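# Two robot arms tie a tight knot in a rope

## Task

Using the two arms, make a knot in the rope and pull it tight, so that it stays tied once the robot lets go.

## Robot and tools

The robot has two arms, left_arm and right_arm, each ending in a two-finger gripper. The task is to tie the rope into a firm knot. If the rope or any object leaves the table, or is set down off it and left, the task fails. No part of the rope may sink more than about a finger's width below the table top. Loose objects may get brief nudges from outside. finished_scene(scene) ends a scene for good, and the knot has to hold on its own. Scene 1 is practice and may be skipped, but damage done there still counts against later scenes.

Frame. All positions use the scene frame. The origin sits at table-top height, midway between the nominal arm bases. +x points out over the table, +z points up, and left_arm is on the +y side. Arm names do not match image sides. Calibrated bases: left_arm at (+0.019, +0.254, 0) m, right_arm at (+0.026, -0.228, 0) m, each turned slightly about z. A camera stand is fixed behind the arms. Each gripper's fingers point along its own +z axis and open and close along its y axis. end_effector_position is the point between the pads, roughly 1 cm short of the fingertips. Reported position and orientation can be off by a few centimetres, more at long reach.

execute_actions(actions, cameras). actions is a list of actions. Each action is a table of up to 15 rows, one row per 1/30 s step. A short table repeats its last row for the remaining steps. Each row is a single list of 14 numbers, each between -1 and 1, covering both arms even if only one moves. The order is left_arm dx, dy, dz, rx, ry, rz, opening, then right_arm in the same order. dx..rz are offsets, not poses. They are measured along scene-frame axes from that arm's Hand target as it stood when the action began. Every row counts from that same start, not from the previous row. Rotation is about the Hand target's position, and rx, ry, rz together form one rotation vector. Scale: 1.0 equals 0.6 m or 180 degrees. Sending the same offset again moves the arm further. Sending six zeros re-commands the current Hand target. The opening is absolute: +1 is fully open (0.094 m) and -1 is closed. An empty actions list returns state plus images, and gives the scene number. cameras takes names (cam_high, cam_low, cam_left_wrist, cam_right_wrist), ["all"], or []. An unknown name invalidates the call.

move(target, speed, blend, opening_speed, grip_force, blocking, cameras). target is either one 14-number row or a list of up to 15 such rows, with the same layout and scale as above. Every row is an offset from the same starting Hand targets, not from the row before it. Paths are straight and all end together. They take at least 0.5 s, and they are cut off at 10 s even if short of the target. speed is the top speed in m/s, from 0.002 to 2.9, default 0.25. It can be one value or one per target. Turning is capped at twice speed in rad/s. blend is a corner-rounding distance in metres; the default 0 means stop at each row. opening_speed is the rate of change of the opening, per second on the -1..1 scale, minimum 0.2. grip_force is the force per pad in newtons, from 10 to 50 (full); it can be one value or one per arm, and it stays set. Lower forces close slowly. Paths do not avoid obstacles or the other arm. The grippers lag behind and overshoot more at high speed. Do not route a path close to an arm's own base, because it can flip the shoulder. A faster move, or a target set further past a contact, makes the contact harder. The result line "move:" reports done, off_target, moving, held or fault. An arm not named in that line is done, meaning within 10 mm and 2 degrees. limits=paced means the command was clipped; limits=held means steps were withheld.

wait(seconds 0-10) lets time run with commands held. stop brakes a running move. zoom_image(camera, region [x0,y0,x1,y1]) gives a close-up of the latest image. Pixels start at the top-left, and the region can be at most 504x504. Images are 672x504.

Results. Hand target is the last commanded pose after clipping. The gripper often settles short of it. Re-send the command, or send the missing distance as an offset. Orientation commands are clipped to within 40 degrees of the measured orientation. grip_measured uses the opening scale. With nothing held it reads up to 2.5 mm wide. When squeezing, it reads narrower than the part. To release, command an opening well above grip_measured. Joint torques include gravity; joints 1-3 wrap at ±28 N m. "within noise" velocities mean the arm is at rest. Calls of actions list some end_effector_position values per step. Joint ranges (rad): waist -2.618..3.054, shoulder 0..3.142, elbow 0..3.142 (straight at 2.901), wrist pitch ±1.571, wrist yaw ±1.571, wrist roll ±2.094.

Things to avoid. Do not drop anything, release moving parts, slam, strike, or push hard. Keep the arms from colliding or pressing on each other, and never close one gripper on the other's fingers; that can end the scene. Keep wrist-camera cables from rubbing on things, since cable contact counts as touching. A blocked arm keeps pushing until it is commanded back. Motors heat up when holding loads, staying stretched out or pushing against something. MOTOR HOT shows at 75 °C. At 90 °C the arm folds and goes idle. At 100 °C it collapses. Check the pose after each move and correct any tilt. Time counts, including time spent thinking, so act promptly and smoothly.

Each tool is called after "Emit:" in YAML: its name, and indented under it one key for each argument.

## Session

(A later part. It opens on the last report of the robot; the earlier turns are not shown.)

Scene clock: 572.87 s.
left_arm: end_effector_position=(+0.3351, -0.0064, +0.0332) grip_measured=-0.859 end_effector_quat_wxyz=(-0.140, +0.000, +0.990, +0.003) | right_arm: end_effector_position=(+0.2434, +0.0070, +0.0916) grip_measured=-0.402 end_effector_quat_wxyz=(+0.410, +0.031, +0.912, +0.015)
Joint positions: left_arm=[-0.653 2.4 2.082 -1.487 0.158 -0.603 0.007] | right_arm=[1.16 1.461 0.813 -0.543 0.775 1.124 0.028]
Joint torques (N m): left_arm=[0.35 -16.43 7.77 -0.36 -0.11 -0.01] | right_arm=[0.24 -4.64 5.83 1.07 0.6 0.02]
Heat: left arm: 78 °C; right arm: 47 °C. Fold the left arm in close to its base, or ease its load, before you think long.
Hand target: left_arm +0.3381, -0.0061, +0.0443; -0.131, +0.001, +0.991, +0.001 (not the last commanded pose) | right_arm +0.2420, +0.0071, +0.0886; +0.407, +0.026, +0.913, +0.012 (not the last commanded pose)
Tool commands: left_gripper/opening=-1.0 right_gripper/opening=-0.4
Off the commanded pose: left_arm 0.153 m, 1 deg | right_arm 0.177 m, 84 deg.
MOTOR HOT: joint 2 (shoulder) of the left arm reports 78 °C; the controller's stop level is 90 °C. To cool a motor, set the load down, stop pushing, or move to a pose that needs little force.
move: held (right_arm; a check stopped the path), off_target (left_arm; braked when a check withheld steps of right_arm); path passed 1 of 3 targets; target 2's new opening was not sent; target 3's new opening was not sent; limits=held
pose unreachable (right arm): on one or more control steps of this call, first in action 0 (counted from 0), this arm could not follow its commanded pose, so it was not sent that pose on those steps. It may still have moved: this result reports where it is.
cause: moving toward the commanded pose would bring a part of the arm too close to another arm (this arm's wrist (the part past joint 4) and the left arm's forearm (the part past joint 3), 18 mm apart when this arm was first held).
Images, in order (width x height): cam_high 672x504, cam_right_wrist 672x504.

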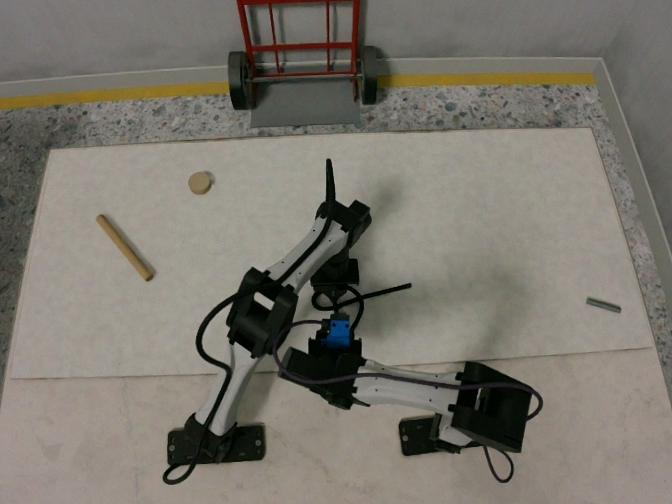

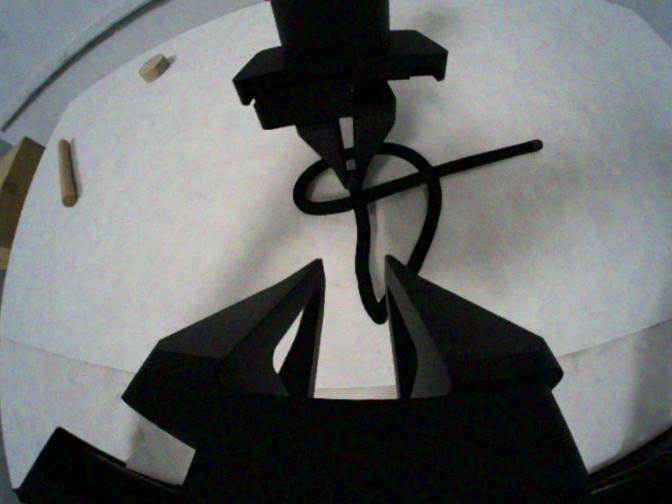

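Emit:
move:
  target:
    - [0,0,0,0,0,0,-1.0, 0.0,-0.212,0.02,0,0,0,-0.4]
    - [-0.005,0.015,0.07,0,0,0,-1.0, 0.08,-0.25,0.06,0.09,0.118,-0.194,0.2]
    - [-0.115,0.21,0.09,0,0,0,-1.0, 0.157,-0.252,0.036,0.1811,0.2360,-0.3884,0.6]
  speed: [0.3,0.4,0.5]
  blend: [0.03,0.03,0]
  cameras: ["cam_high","cam_right_wrist"]

Emit:
zoom_image:
  camera: "cam_high"
  region: [240, 220, 440, 370]

Scene clock: 586.87 s.
left_arm: end_effector_position=(+0.2662, +0.1170, +0.0953) grip_measured=-0.859 end_effector_quat_wxyz=(-0.148, -0.004, +0.989, +0.001) | right_arm: end_effector_position=(+0.3310, -0.1450, +0.1077) grip_measured=+0.598 end_effector_quat_wxyz=(-0.012, +0.624, +0.781, +0.006)
Joint positions: left_arm=[-0.463 1.871 1.502 -1.472 0.121 -0.423 0.007] | right_arm=[0.197 1.746 1.435 -1.265 -0.026 1.599 0.075]
Joint torques (N m): left_arm=[0.59 -12.27 4.97 -0.08 -0.19 0.11] | right_arm=[-0.44 -6.52 7.97 0.21 0.11 0.21]
Heat: left arm: 82 °C; right arm: 47 °C. Fold the left arm in close to its base, or ease its load, before you think long.
Hand target: left_arm +0.2691, +0.1199, +0.0983; -0.131, +0.001, +0.991, +0.001 | right_arm +0.3362, -0.1441, +0.1102; -0.013, +0.631, +0.776, +0.010
Off the commanded pose: left_arm 0.005 m, 2 deg | right_arm 0.006 m, 1 deg.
MOTOR HOT: still on. Joint 2 (shoulder) of the left arm reports 82 °C.
move: done; blend cut to 0 m at target 2
Images, in order (width x height): cam_high 672x504, cam_right_wrist 672x504.

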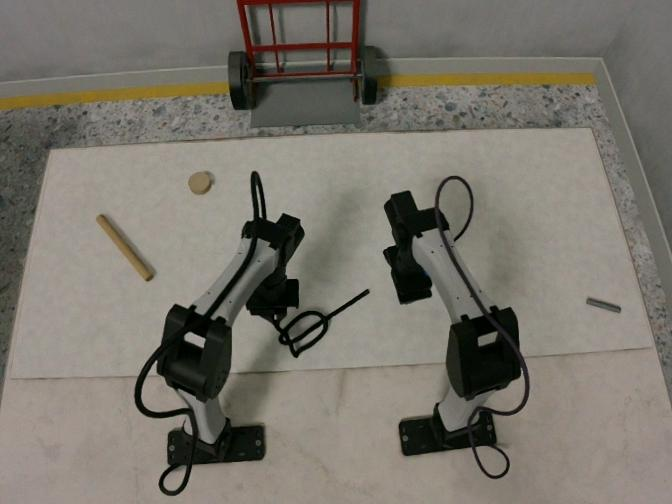

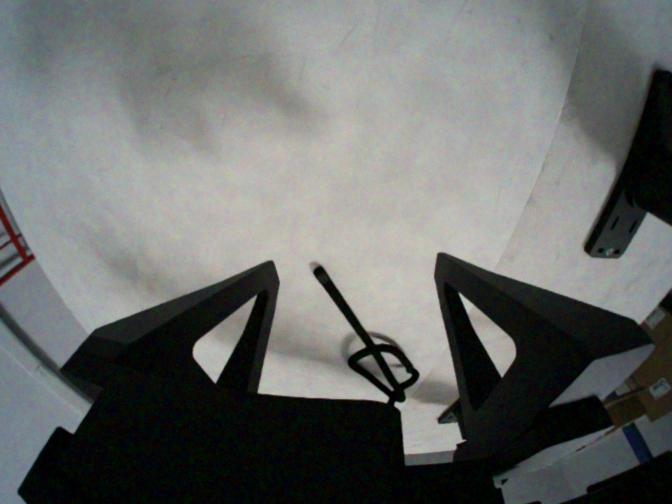

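Scaled by 2.520 from the camera's 672x504 image, which has a finer 960x720 frame.

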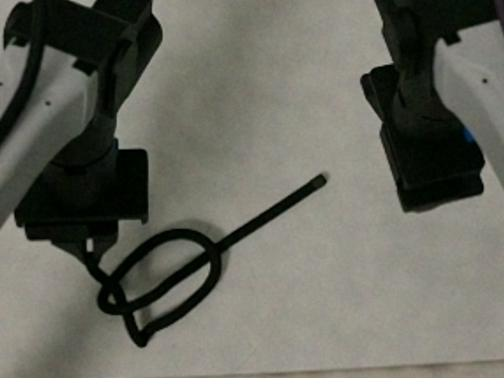

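Emit:
move:
  target:
    - [0,0,0,0,0,0,-1.0, -0.032,0.145,-0.08,0,0,0.1,0.6]
    - [0,0,0,0,0,0,-1.0, -0.032,0.145,-0.164,0,0,0.1,0.6]
    - [0,0,0,0,0,0,-1.0, -0.032,0.145,-0.164,0,0,0.1,-1.0]
    - [-0.03,0.03,-0.05,0,0,0,-1.0, -0.032,0.12,-0.12,0,0,0.1,-1.0]
  speed: [0.4,0.25,0.2,0.15]
  blend: [0.02,0,0,0]
  cameras: ["cam_high","cam_right_wrist"]

Emit:
zoom_image:
  camera: "cam_high"
  region: [240, 220, 440, 370]

Scene clock: 613.50 s.
left_arm: end_effector_position=(+0.2476, +0.1353, +0.0657) grip_measured=-0.859 end_effector_quat_wxyz=(-0.149, -0.004, +0.989, +0.002) | right_arm: end_effector_position=(+0.3110, -0.0710, +0.0238) grip_measured=-0.836 end_effector_quat_wxyz=(-0.028, +0.503, +0.864, -0.005)
Joint positions: left_arm=[-0.434 1.806 1.297 -1.338 0.113 -0.394 0.007] | right_arm=[0.427 1.882 1.262 -0.99 -0.042 1.534 0.008]
Joint torques (N m): left_arm=[0.66 -11.51 4.77 -0.09 -0.19 0.09] | right_arm=[-0.61 -11.63 6.72 0.09 0.31 -0.04]
Heat: left arm: 76 °C; right arm: 48 °C. Fold the left arm in close to its base, or ease its load, before you think long.
Hand target: left_arm +0.2511, +0.1380, +0.0684; -0.131, +0.001, +0.991, +0.001 | right_arm +0.3170, -0.0722, +0.0382; -0.015, +0.502, +0.865, +0.008
Off the commanded pose: left_arm 0.005 m, 2 deg | right_arm 0.016 m, 2 deg.
MOTOR HOT: still on. Joint 2 (shoulder) of the left arm reports 76 °C.
move: off_target (right_arm); target 3's new opening was sent with right_arm's hand 0.012 m and 1 deg from that target
Images, in order (width x height): cam_high 672x504, cam_right_wrist 672x504.

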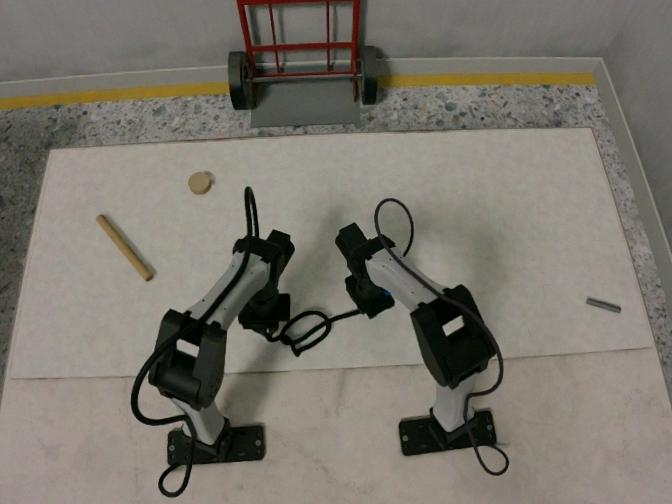

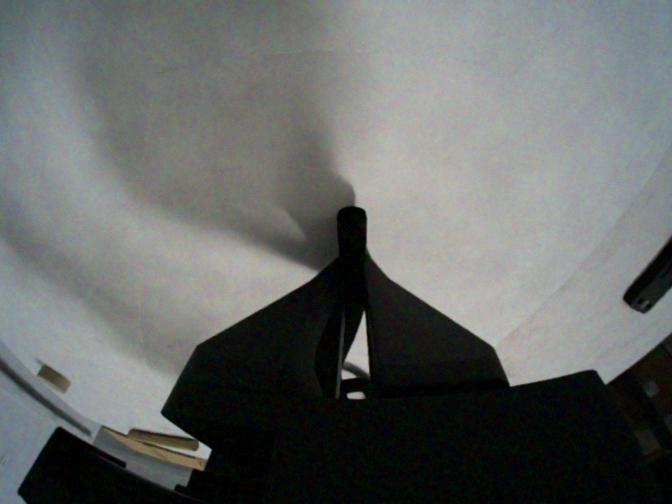

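Scaled by 2.520 from the camera's 672x504 image, which has a finer 960x720 frame.

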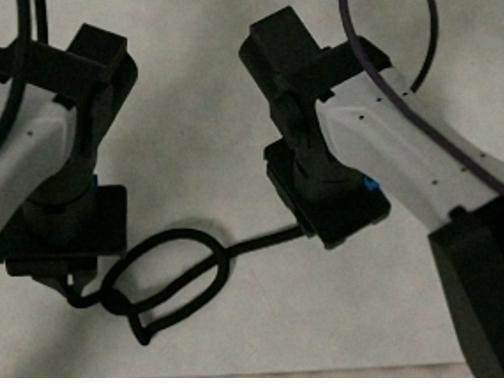

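Emit:
move:
  target:
    - [0.048,0.103,-0.01,0,0,0.5,-1.0, -0.062,-0.163,0.02,0,0,-0.167,-1.0]
    - [0.048,0.155,-0.02,0,0,0.5,-1.0, -0.062,-0.215,0.015,0,0,-0.167,-1.0]
  speed: [0.3,0.08]
  blend: [0.01,0]
  cameras: ["cam_high","cam_low"]

Emit:
zoom_image:
  camera: "cam_high"
  region: [220, 260, 440, 400]

Scene clock: 638.33 s.
left_arm: end_effector_position=(+0.2792, +0.2306, +0.0574) grip_measured=-0.859 end_effector_quat_wxyz=(+0.096, +0.702, -0.700, +0.086) | right_arm: end_effector_position=(+0.2791, -0.1983, +0.0405) grip_measured=-0.837 end_effector_quat_wxyz=(-0.024, +0.710, +0.704, +0.003)
Joint positions: left_arm=[0.048 1.595 1.041 -1.052 0.256 -1.491 0.007] | right_arm=[0.035 1.592 0.99 -0.995 -0.041 1.667 0.008]
Joint torques (N m): left_arm=[0.55 -7.72 5.15 0.42 0.07 0.08] | right_arm=[-0.5 -8.79 5.23 0.23 0.3 -0.05]
Heat: left arm: 78 °C; right arm: 56 °C. Fold the left arm in close to its base, or ease its load, before you think long.
Hand target: left_arm +0.2799, +0.2309, +0.0563; +0.093, +0.700, -0.702, +0.092 | right_arm +0.2798, -0.2012, +0.0472; -0.012, +0.709, +0.705, +0.011
Off the commanded pose: left_arm 0.001 m, 1 deg | right_arm 0.007 m, 2 deg.
MOTOR HOT: still on. Joint 2 (shoulder) of the left arm reports 78 °C.
move: done
Images, in order (width x height): cam_high 672x504, cam_low 672x504.

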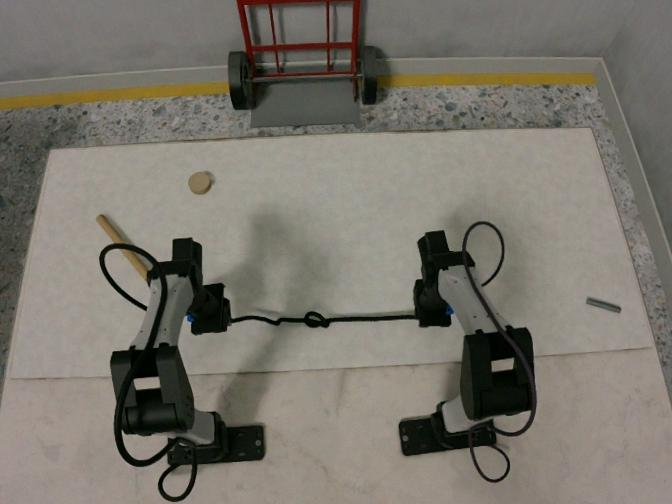

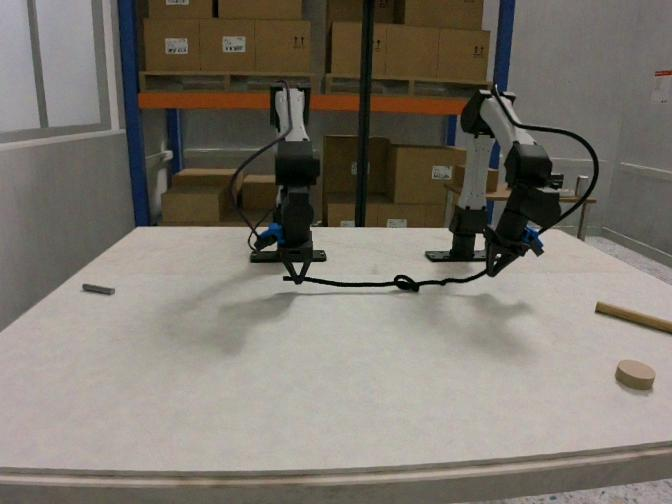

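Scaled by 2.291 from the camera's 672x504 image, which has a finer 960x720 frame.

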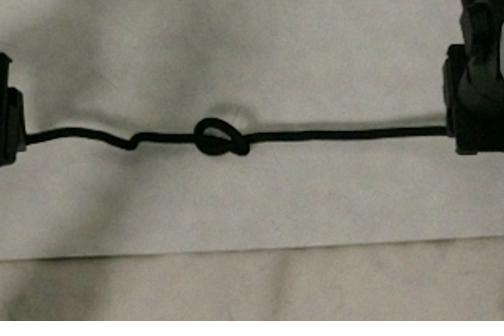

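Emit:
move:
  target:
    - [0.0,0.055,0,0,0,0,-1.0, 0.0,-0.055,0,0,0,0,-1.0]
  speed: [0.05]
  cameras: ["cam_high","cam_left_wrist","cam_low"]

Emit:
zoom_image:
  camera: "cam_high"
  region: [240, 280, 400, 370]

Scene clock: 647.57 s.
left_arm: end_effector_position=(+0.2783, +0.2568, +0.0561) grip_measured=-0.859 end_effector_quat_wxyz=(+0.097, +0.697, -0.703, +0.099) | right_arm: end_effector_position=(+0.2808, -0.2257, +0.0407) grip_measured=-0.837 end_effector_quat_wxyz=(-0.030, +0.707, +0.706, +0.013)
Joint positions: left_arm=[0.161 1.604 1.041 -1.06 0.274 -1.364 0.007] | right_arm=[-0.085 1.592 0.99 -0.996 -0.06 1.538 0.008]
Joint torques (N m): left_arm=[1.58 -6.22 7.41 0.14 -0.15 0.08] | right_arm=[-1.16 -8.8 5.16 0.19 0.51 -0.02]
Heat: left arm: 74 °C; right arm: 56 °C. Fold the left arm in close to its base, or ease its load, before you think long.
Hand target: left_arm +0.2799, +0.2639, +0.0564; +0.093, +0.700, -0.702, +0.092 | right_arm +0.2798, -0.2342, +0.0472; -0.012, +0.709, +0.705, +0.011
Off the commanded pose: left_arm 0.007 m, 1 deg | right_arm 0.011 m, 2 deg.
MOTOR HOT: still on. Joint 2 (shoulder) of the left arm reports 74 °C.
move: off_target (right_arm)
Images, in order (width x height): cam_high 672x504, cam_low 672x504, cam_left_wrist 672x504.

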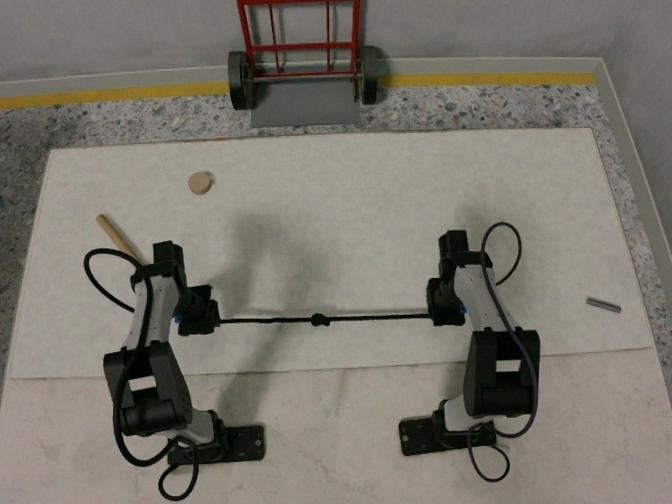

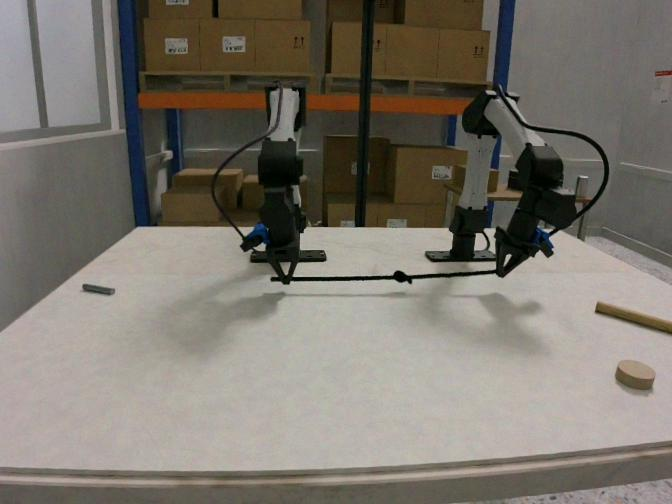

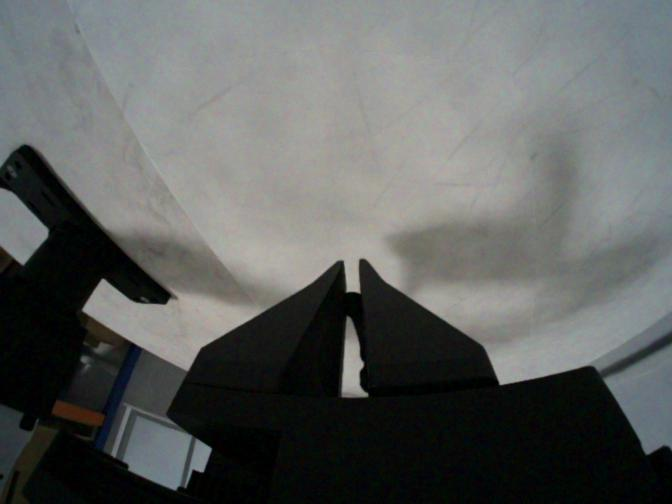

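Scaled by 3.150 from the camera's 672x504 image, which has a finer 960x720 frame.

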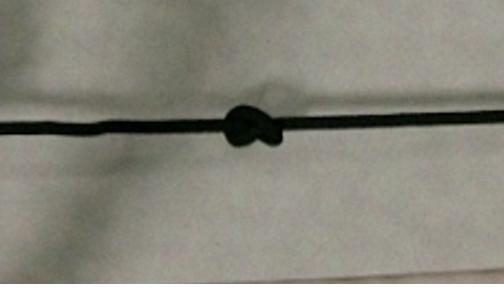

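Emit:
move:
  target:
    - [0.0,0.035,0,0,0,0,-1.0, 0.0,-0.035,0.0,0,0,0,-1.0]
  speed: [0.04]
  cameras: ["cam_high","cam_left_wrist"]

Emit:
zoom_image:
  camera: "cam_high"
  region: [270, 290, 370, 350]

Scene clock: 660.93 s.
left_arm: end_effector_position=(+0.2714, +0.2623, +0.0575) grip_measured=-0.859 end_effector_quat_wxyz=(+0.127, +0.693, -0.701, +0.113) | right_arm: end_effector_position=(+0.2766, -0.2308, +0.0419) grip_measured=-0.837 end_effector_quat_wxyz=(-0.057, +0.703, +0.708, +0.034)
Joint positions: left_arm=[0.222 1.626 1.054 -1.11 0.324 -1.288 0.007] | right_arm=[-0.152 1.592 0.99 -1.015 -0.126 1.46 0.008]
Joint torques (N m): left_arm=[2.88 -6.37 8.29 0.24 -0.69 0.09] | right_arm=[-2.17 -8.18 5.86 0.29 1.23 -0.03]
Heat: left arm: 70 °C; right arm: 56 °C.
Hand target: left_arm +0.2799, +0.2849, +0.0564; +0.093, +0.700, -0.702, +0.092 | right_arm +0.2799, -0.2552, +0.0472; -0.012, +0.709, +0.705, +0.011
Off the commanded pose: left_arm 0.024 m, 5 deg | right_arm 0.025 m, 6 deg.
MOTOR HOT: cleared for the motors of the left arm.
move: off_target (left_arm, right_arm)
Images, in order (width x height): cam_high 672x504, cam_left_wrist 672x504.

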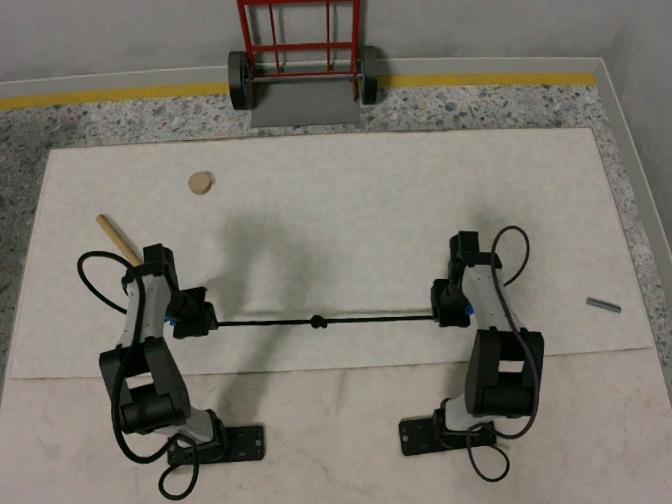

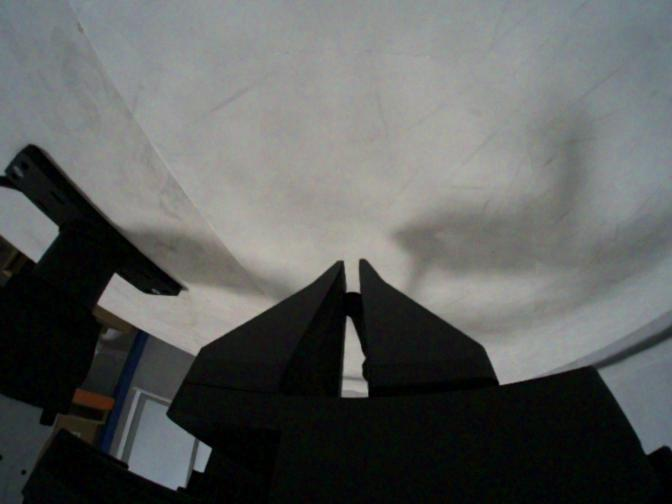

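Scaled by 5.040 from the camera's 672x504 image, which has a finer 960x720 frame.

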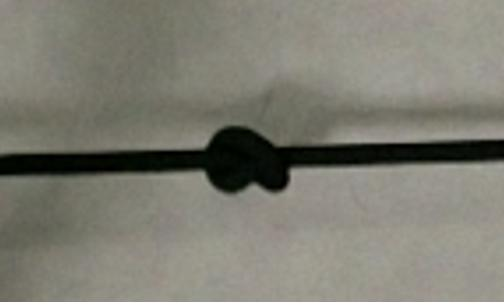

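Emit:
move:
  target:
    - [0.0,0.035,0,0,0,0,-1.0, 0.0,-0.035,0.0,0,0,0,-1.0]
    - [0.0,-0.04,0,0,0,0,-1.0, 0.0,0.04,0.0,0,0,0,-1.0]
    - [0.0,-0.045,-0.068,0,0,0,-1.0, 0.0,0.045,-0.056,0,0,0,-1.0]
  speed: [0.05,0.08,0.1]
  blend: [0,0.005,0]
  cameras: ["cam_high"]

Emit:
zoom_image:
  camera: "cam_high"
  region: [270, 290, 370, 350]

Scene clock: 684.00 s.
left_arm: end_effector_position=(+0.2751, +0.2550, +0.0223) grip_measured=-0.874 end_effector_quat_wxyz=(+0.106, +0.699, -0.701, +0.096) | right_arm: end_effector_position=(+0.2742, -0.2266, +0.0200) grip_measured=-0.837 end_effector_quat_wxyz=(-0.024, +0.707, +0.706, +0.013)
Joint positions: left_arm=[0.159 1.661 0.955 -0.935 0.278 -1.368 0.006] | right_arm=[-0.084 1.592 0.902 -0.898 -0.051 1.54 0.008]
Joint torques (N m): left_arm=[-0.32 -6.35 4.81 0.58 -0.18 -0.11] | right_arm=[0.46 -4.12 4.79 0.74 0.4 0.19]
Heat: left arm: 66 °C; right arm: 55 °C.
Hand target: left_arm +0.2799, +0.2580, +0.0155; +0.093, +0.700, -0.702, +0.092 | right_arm +0.2798, -0.2282, +0.0137; -0.012, +0.709, +0.705, +0.011
Off the commanded pose: left_arm 0.009 m, 2 deg | right_arm 0.009 m, 1 deg.
move: done
Images, in order (width x height): cam_high 672x504.

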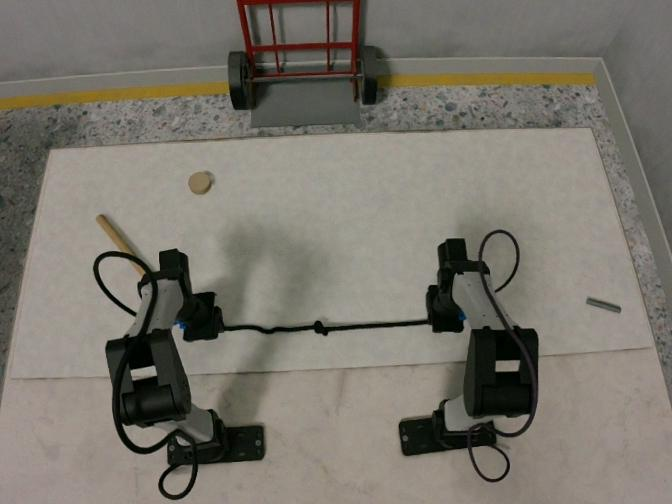

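Scaled by 5.040 from the camera's 672x504 image, which has a finer 960x720 frame.

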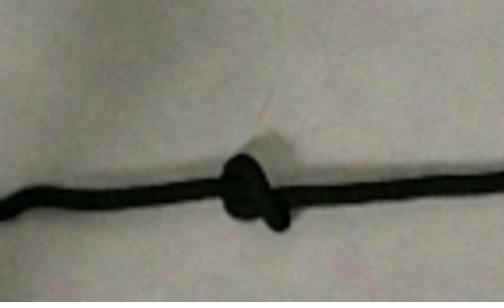

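Emit:
move:
  target:
    - [0,0,0,0,0,0,-0.2, 0,0,0,0,0,0,-0.2]
    - [0,0,0.18,0,0,0,-0.2, 0,0,0.18,0,0,0,-0.2]
  speed: [0.1,0.2]
  cameras: ["cam_high"]

Emit:
zoom_image:
  camera: "cam_high"
  region: [170, 270, 470, 370]

Scene clock: 692.70 s.
left_arm: end_effector_position=(+0.2811, +0.2569, +0.1178) grip_measured=-0.202 end_effector_quat_wxyz=(+0.099, +0.699, -0.701, +0.097) | right_arm: end_effector_position=(+0.2765, -0.2277, +0.1119) grip_measured=-0.202 end_effector_quat_wxyz=(-0.028, +0.708, +0.706, +0.005)
Joint positions: left_arm=[0.159 1.573 1.259 -1.314 0.274 -1.37 0.038] | right_arm=[-0.084 1.524 1.214 -1.295 -0.045 1.541 0.037]
Joint torques (N m): left_arm=[-0.32 -8.2 7.64 0.04 -0.13 -0.1] | right_arm=[0.44 -7.39 7.45 0.14 0.33 0.2]
Heat: left arm: 66 °C; right arm: 53 °C.
Hand target: left_arm +0.2799, +0.2580, +0.1235; +0.093, +0.700, -0.702, +0.092 | right_arm +0.2798, -0.2282, +0.1217; -0.012, +0.709, +0.705, +0.011
Off the commanded pose: left_arm 0.006 m, 1 deg | right_arm 0.010 m, 2 deg.
move: done
Images, in order (width x height): cam_high 672x504.

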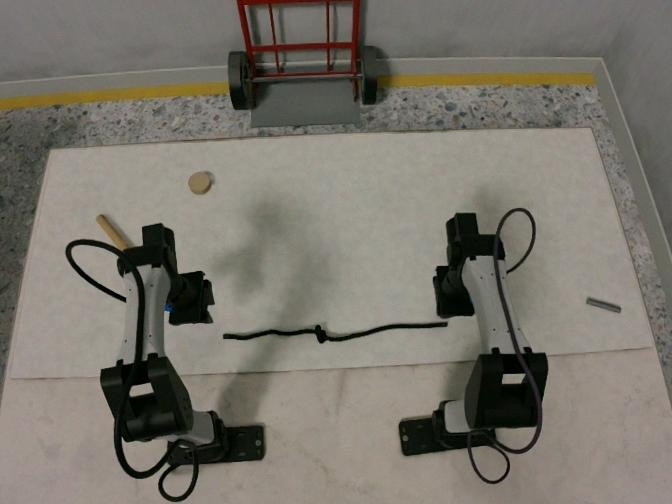

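Scaled by 1.680 from the camera's 672x504 image, which has a finer 960x720 frame.

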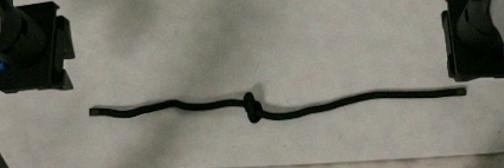

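Emit:
finished_scene:
  scene: 2

The scene is finished: the task was done.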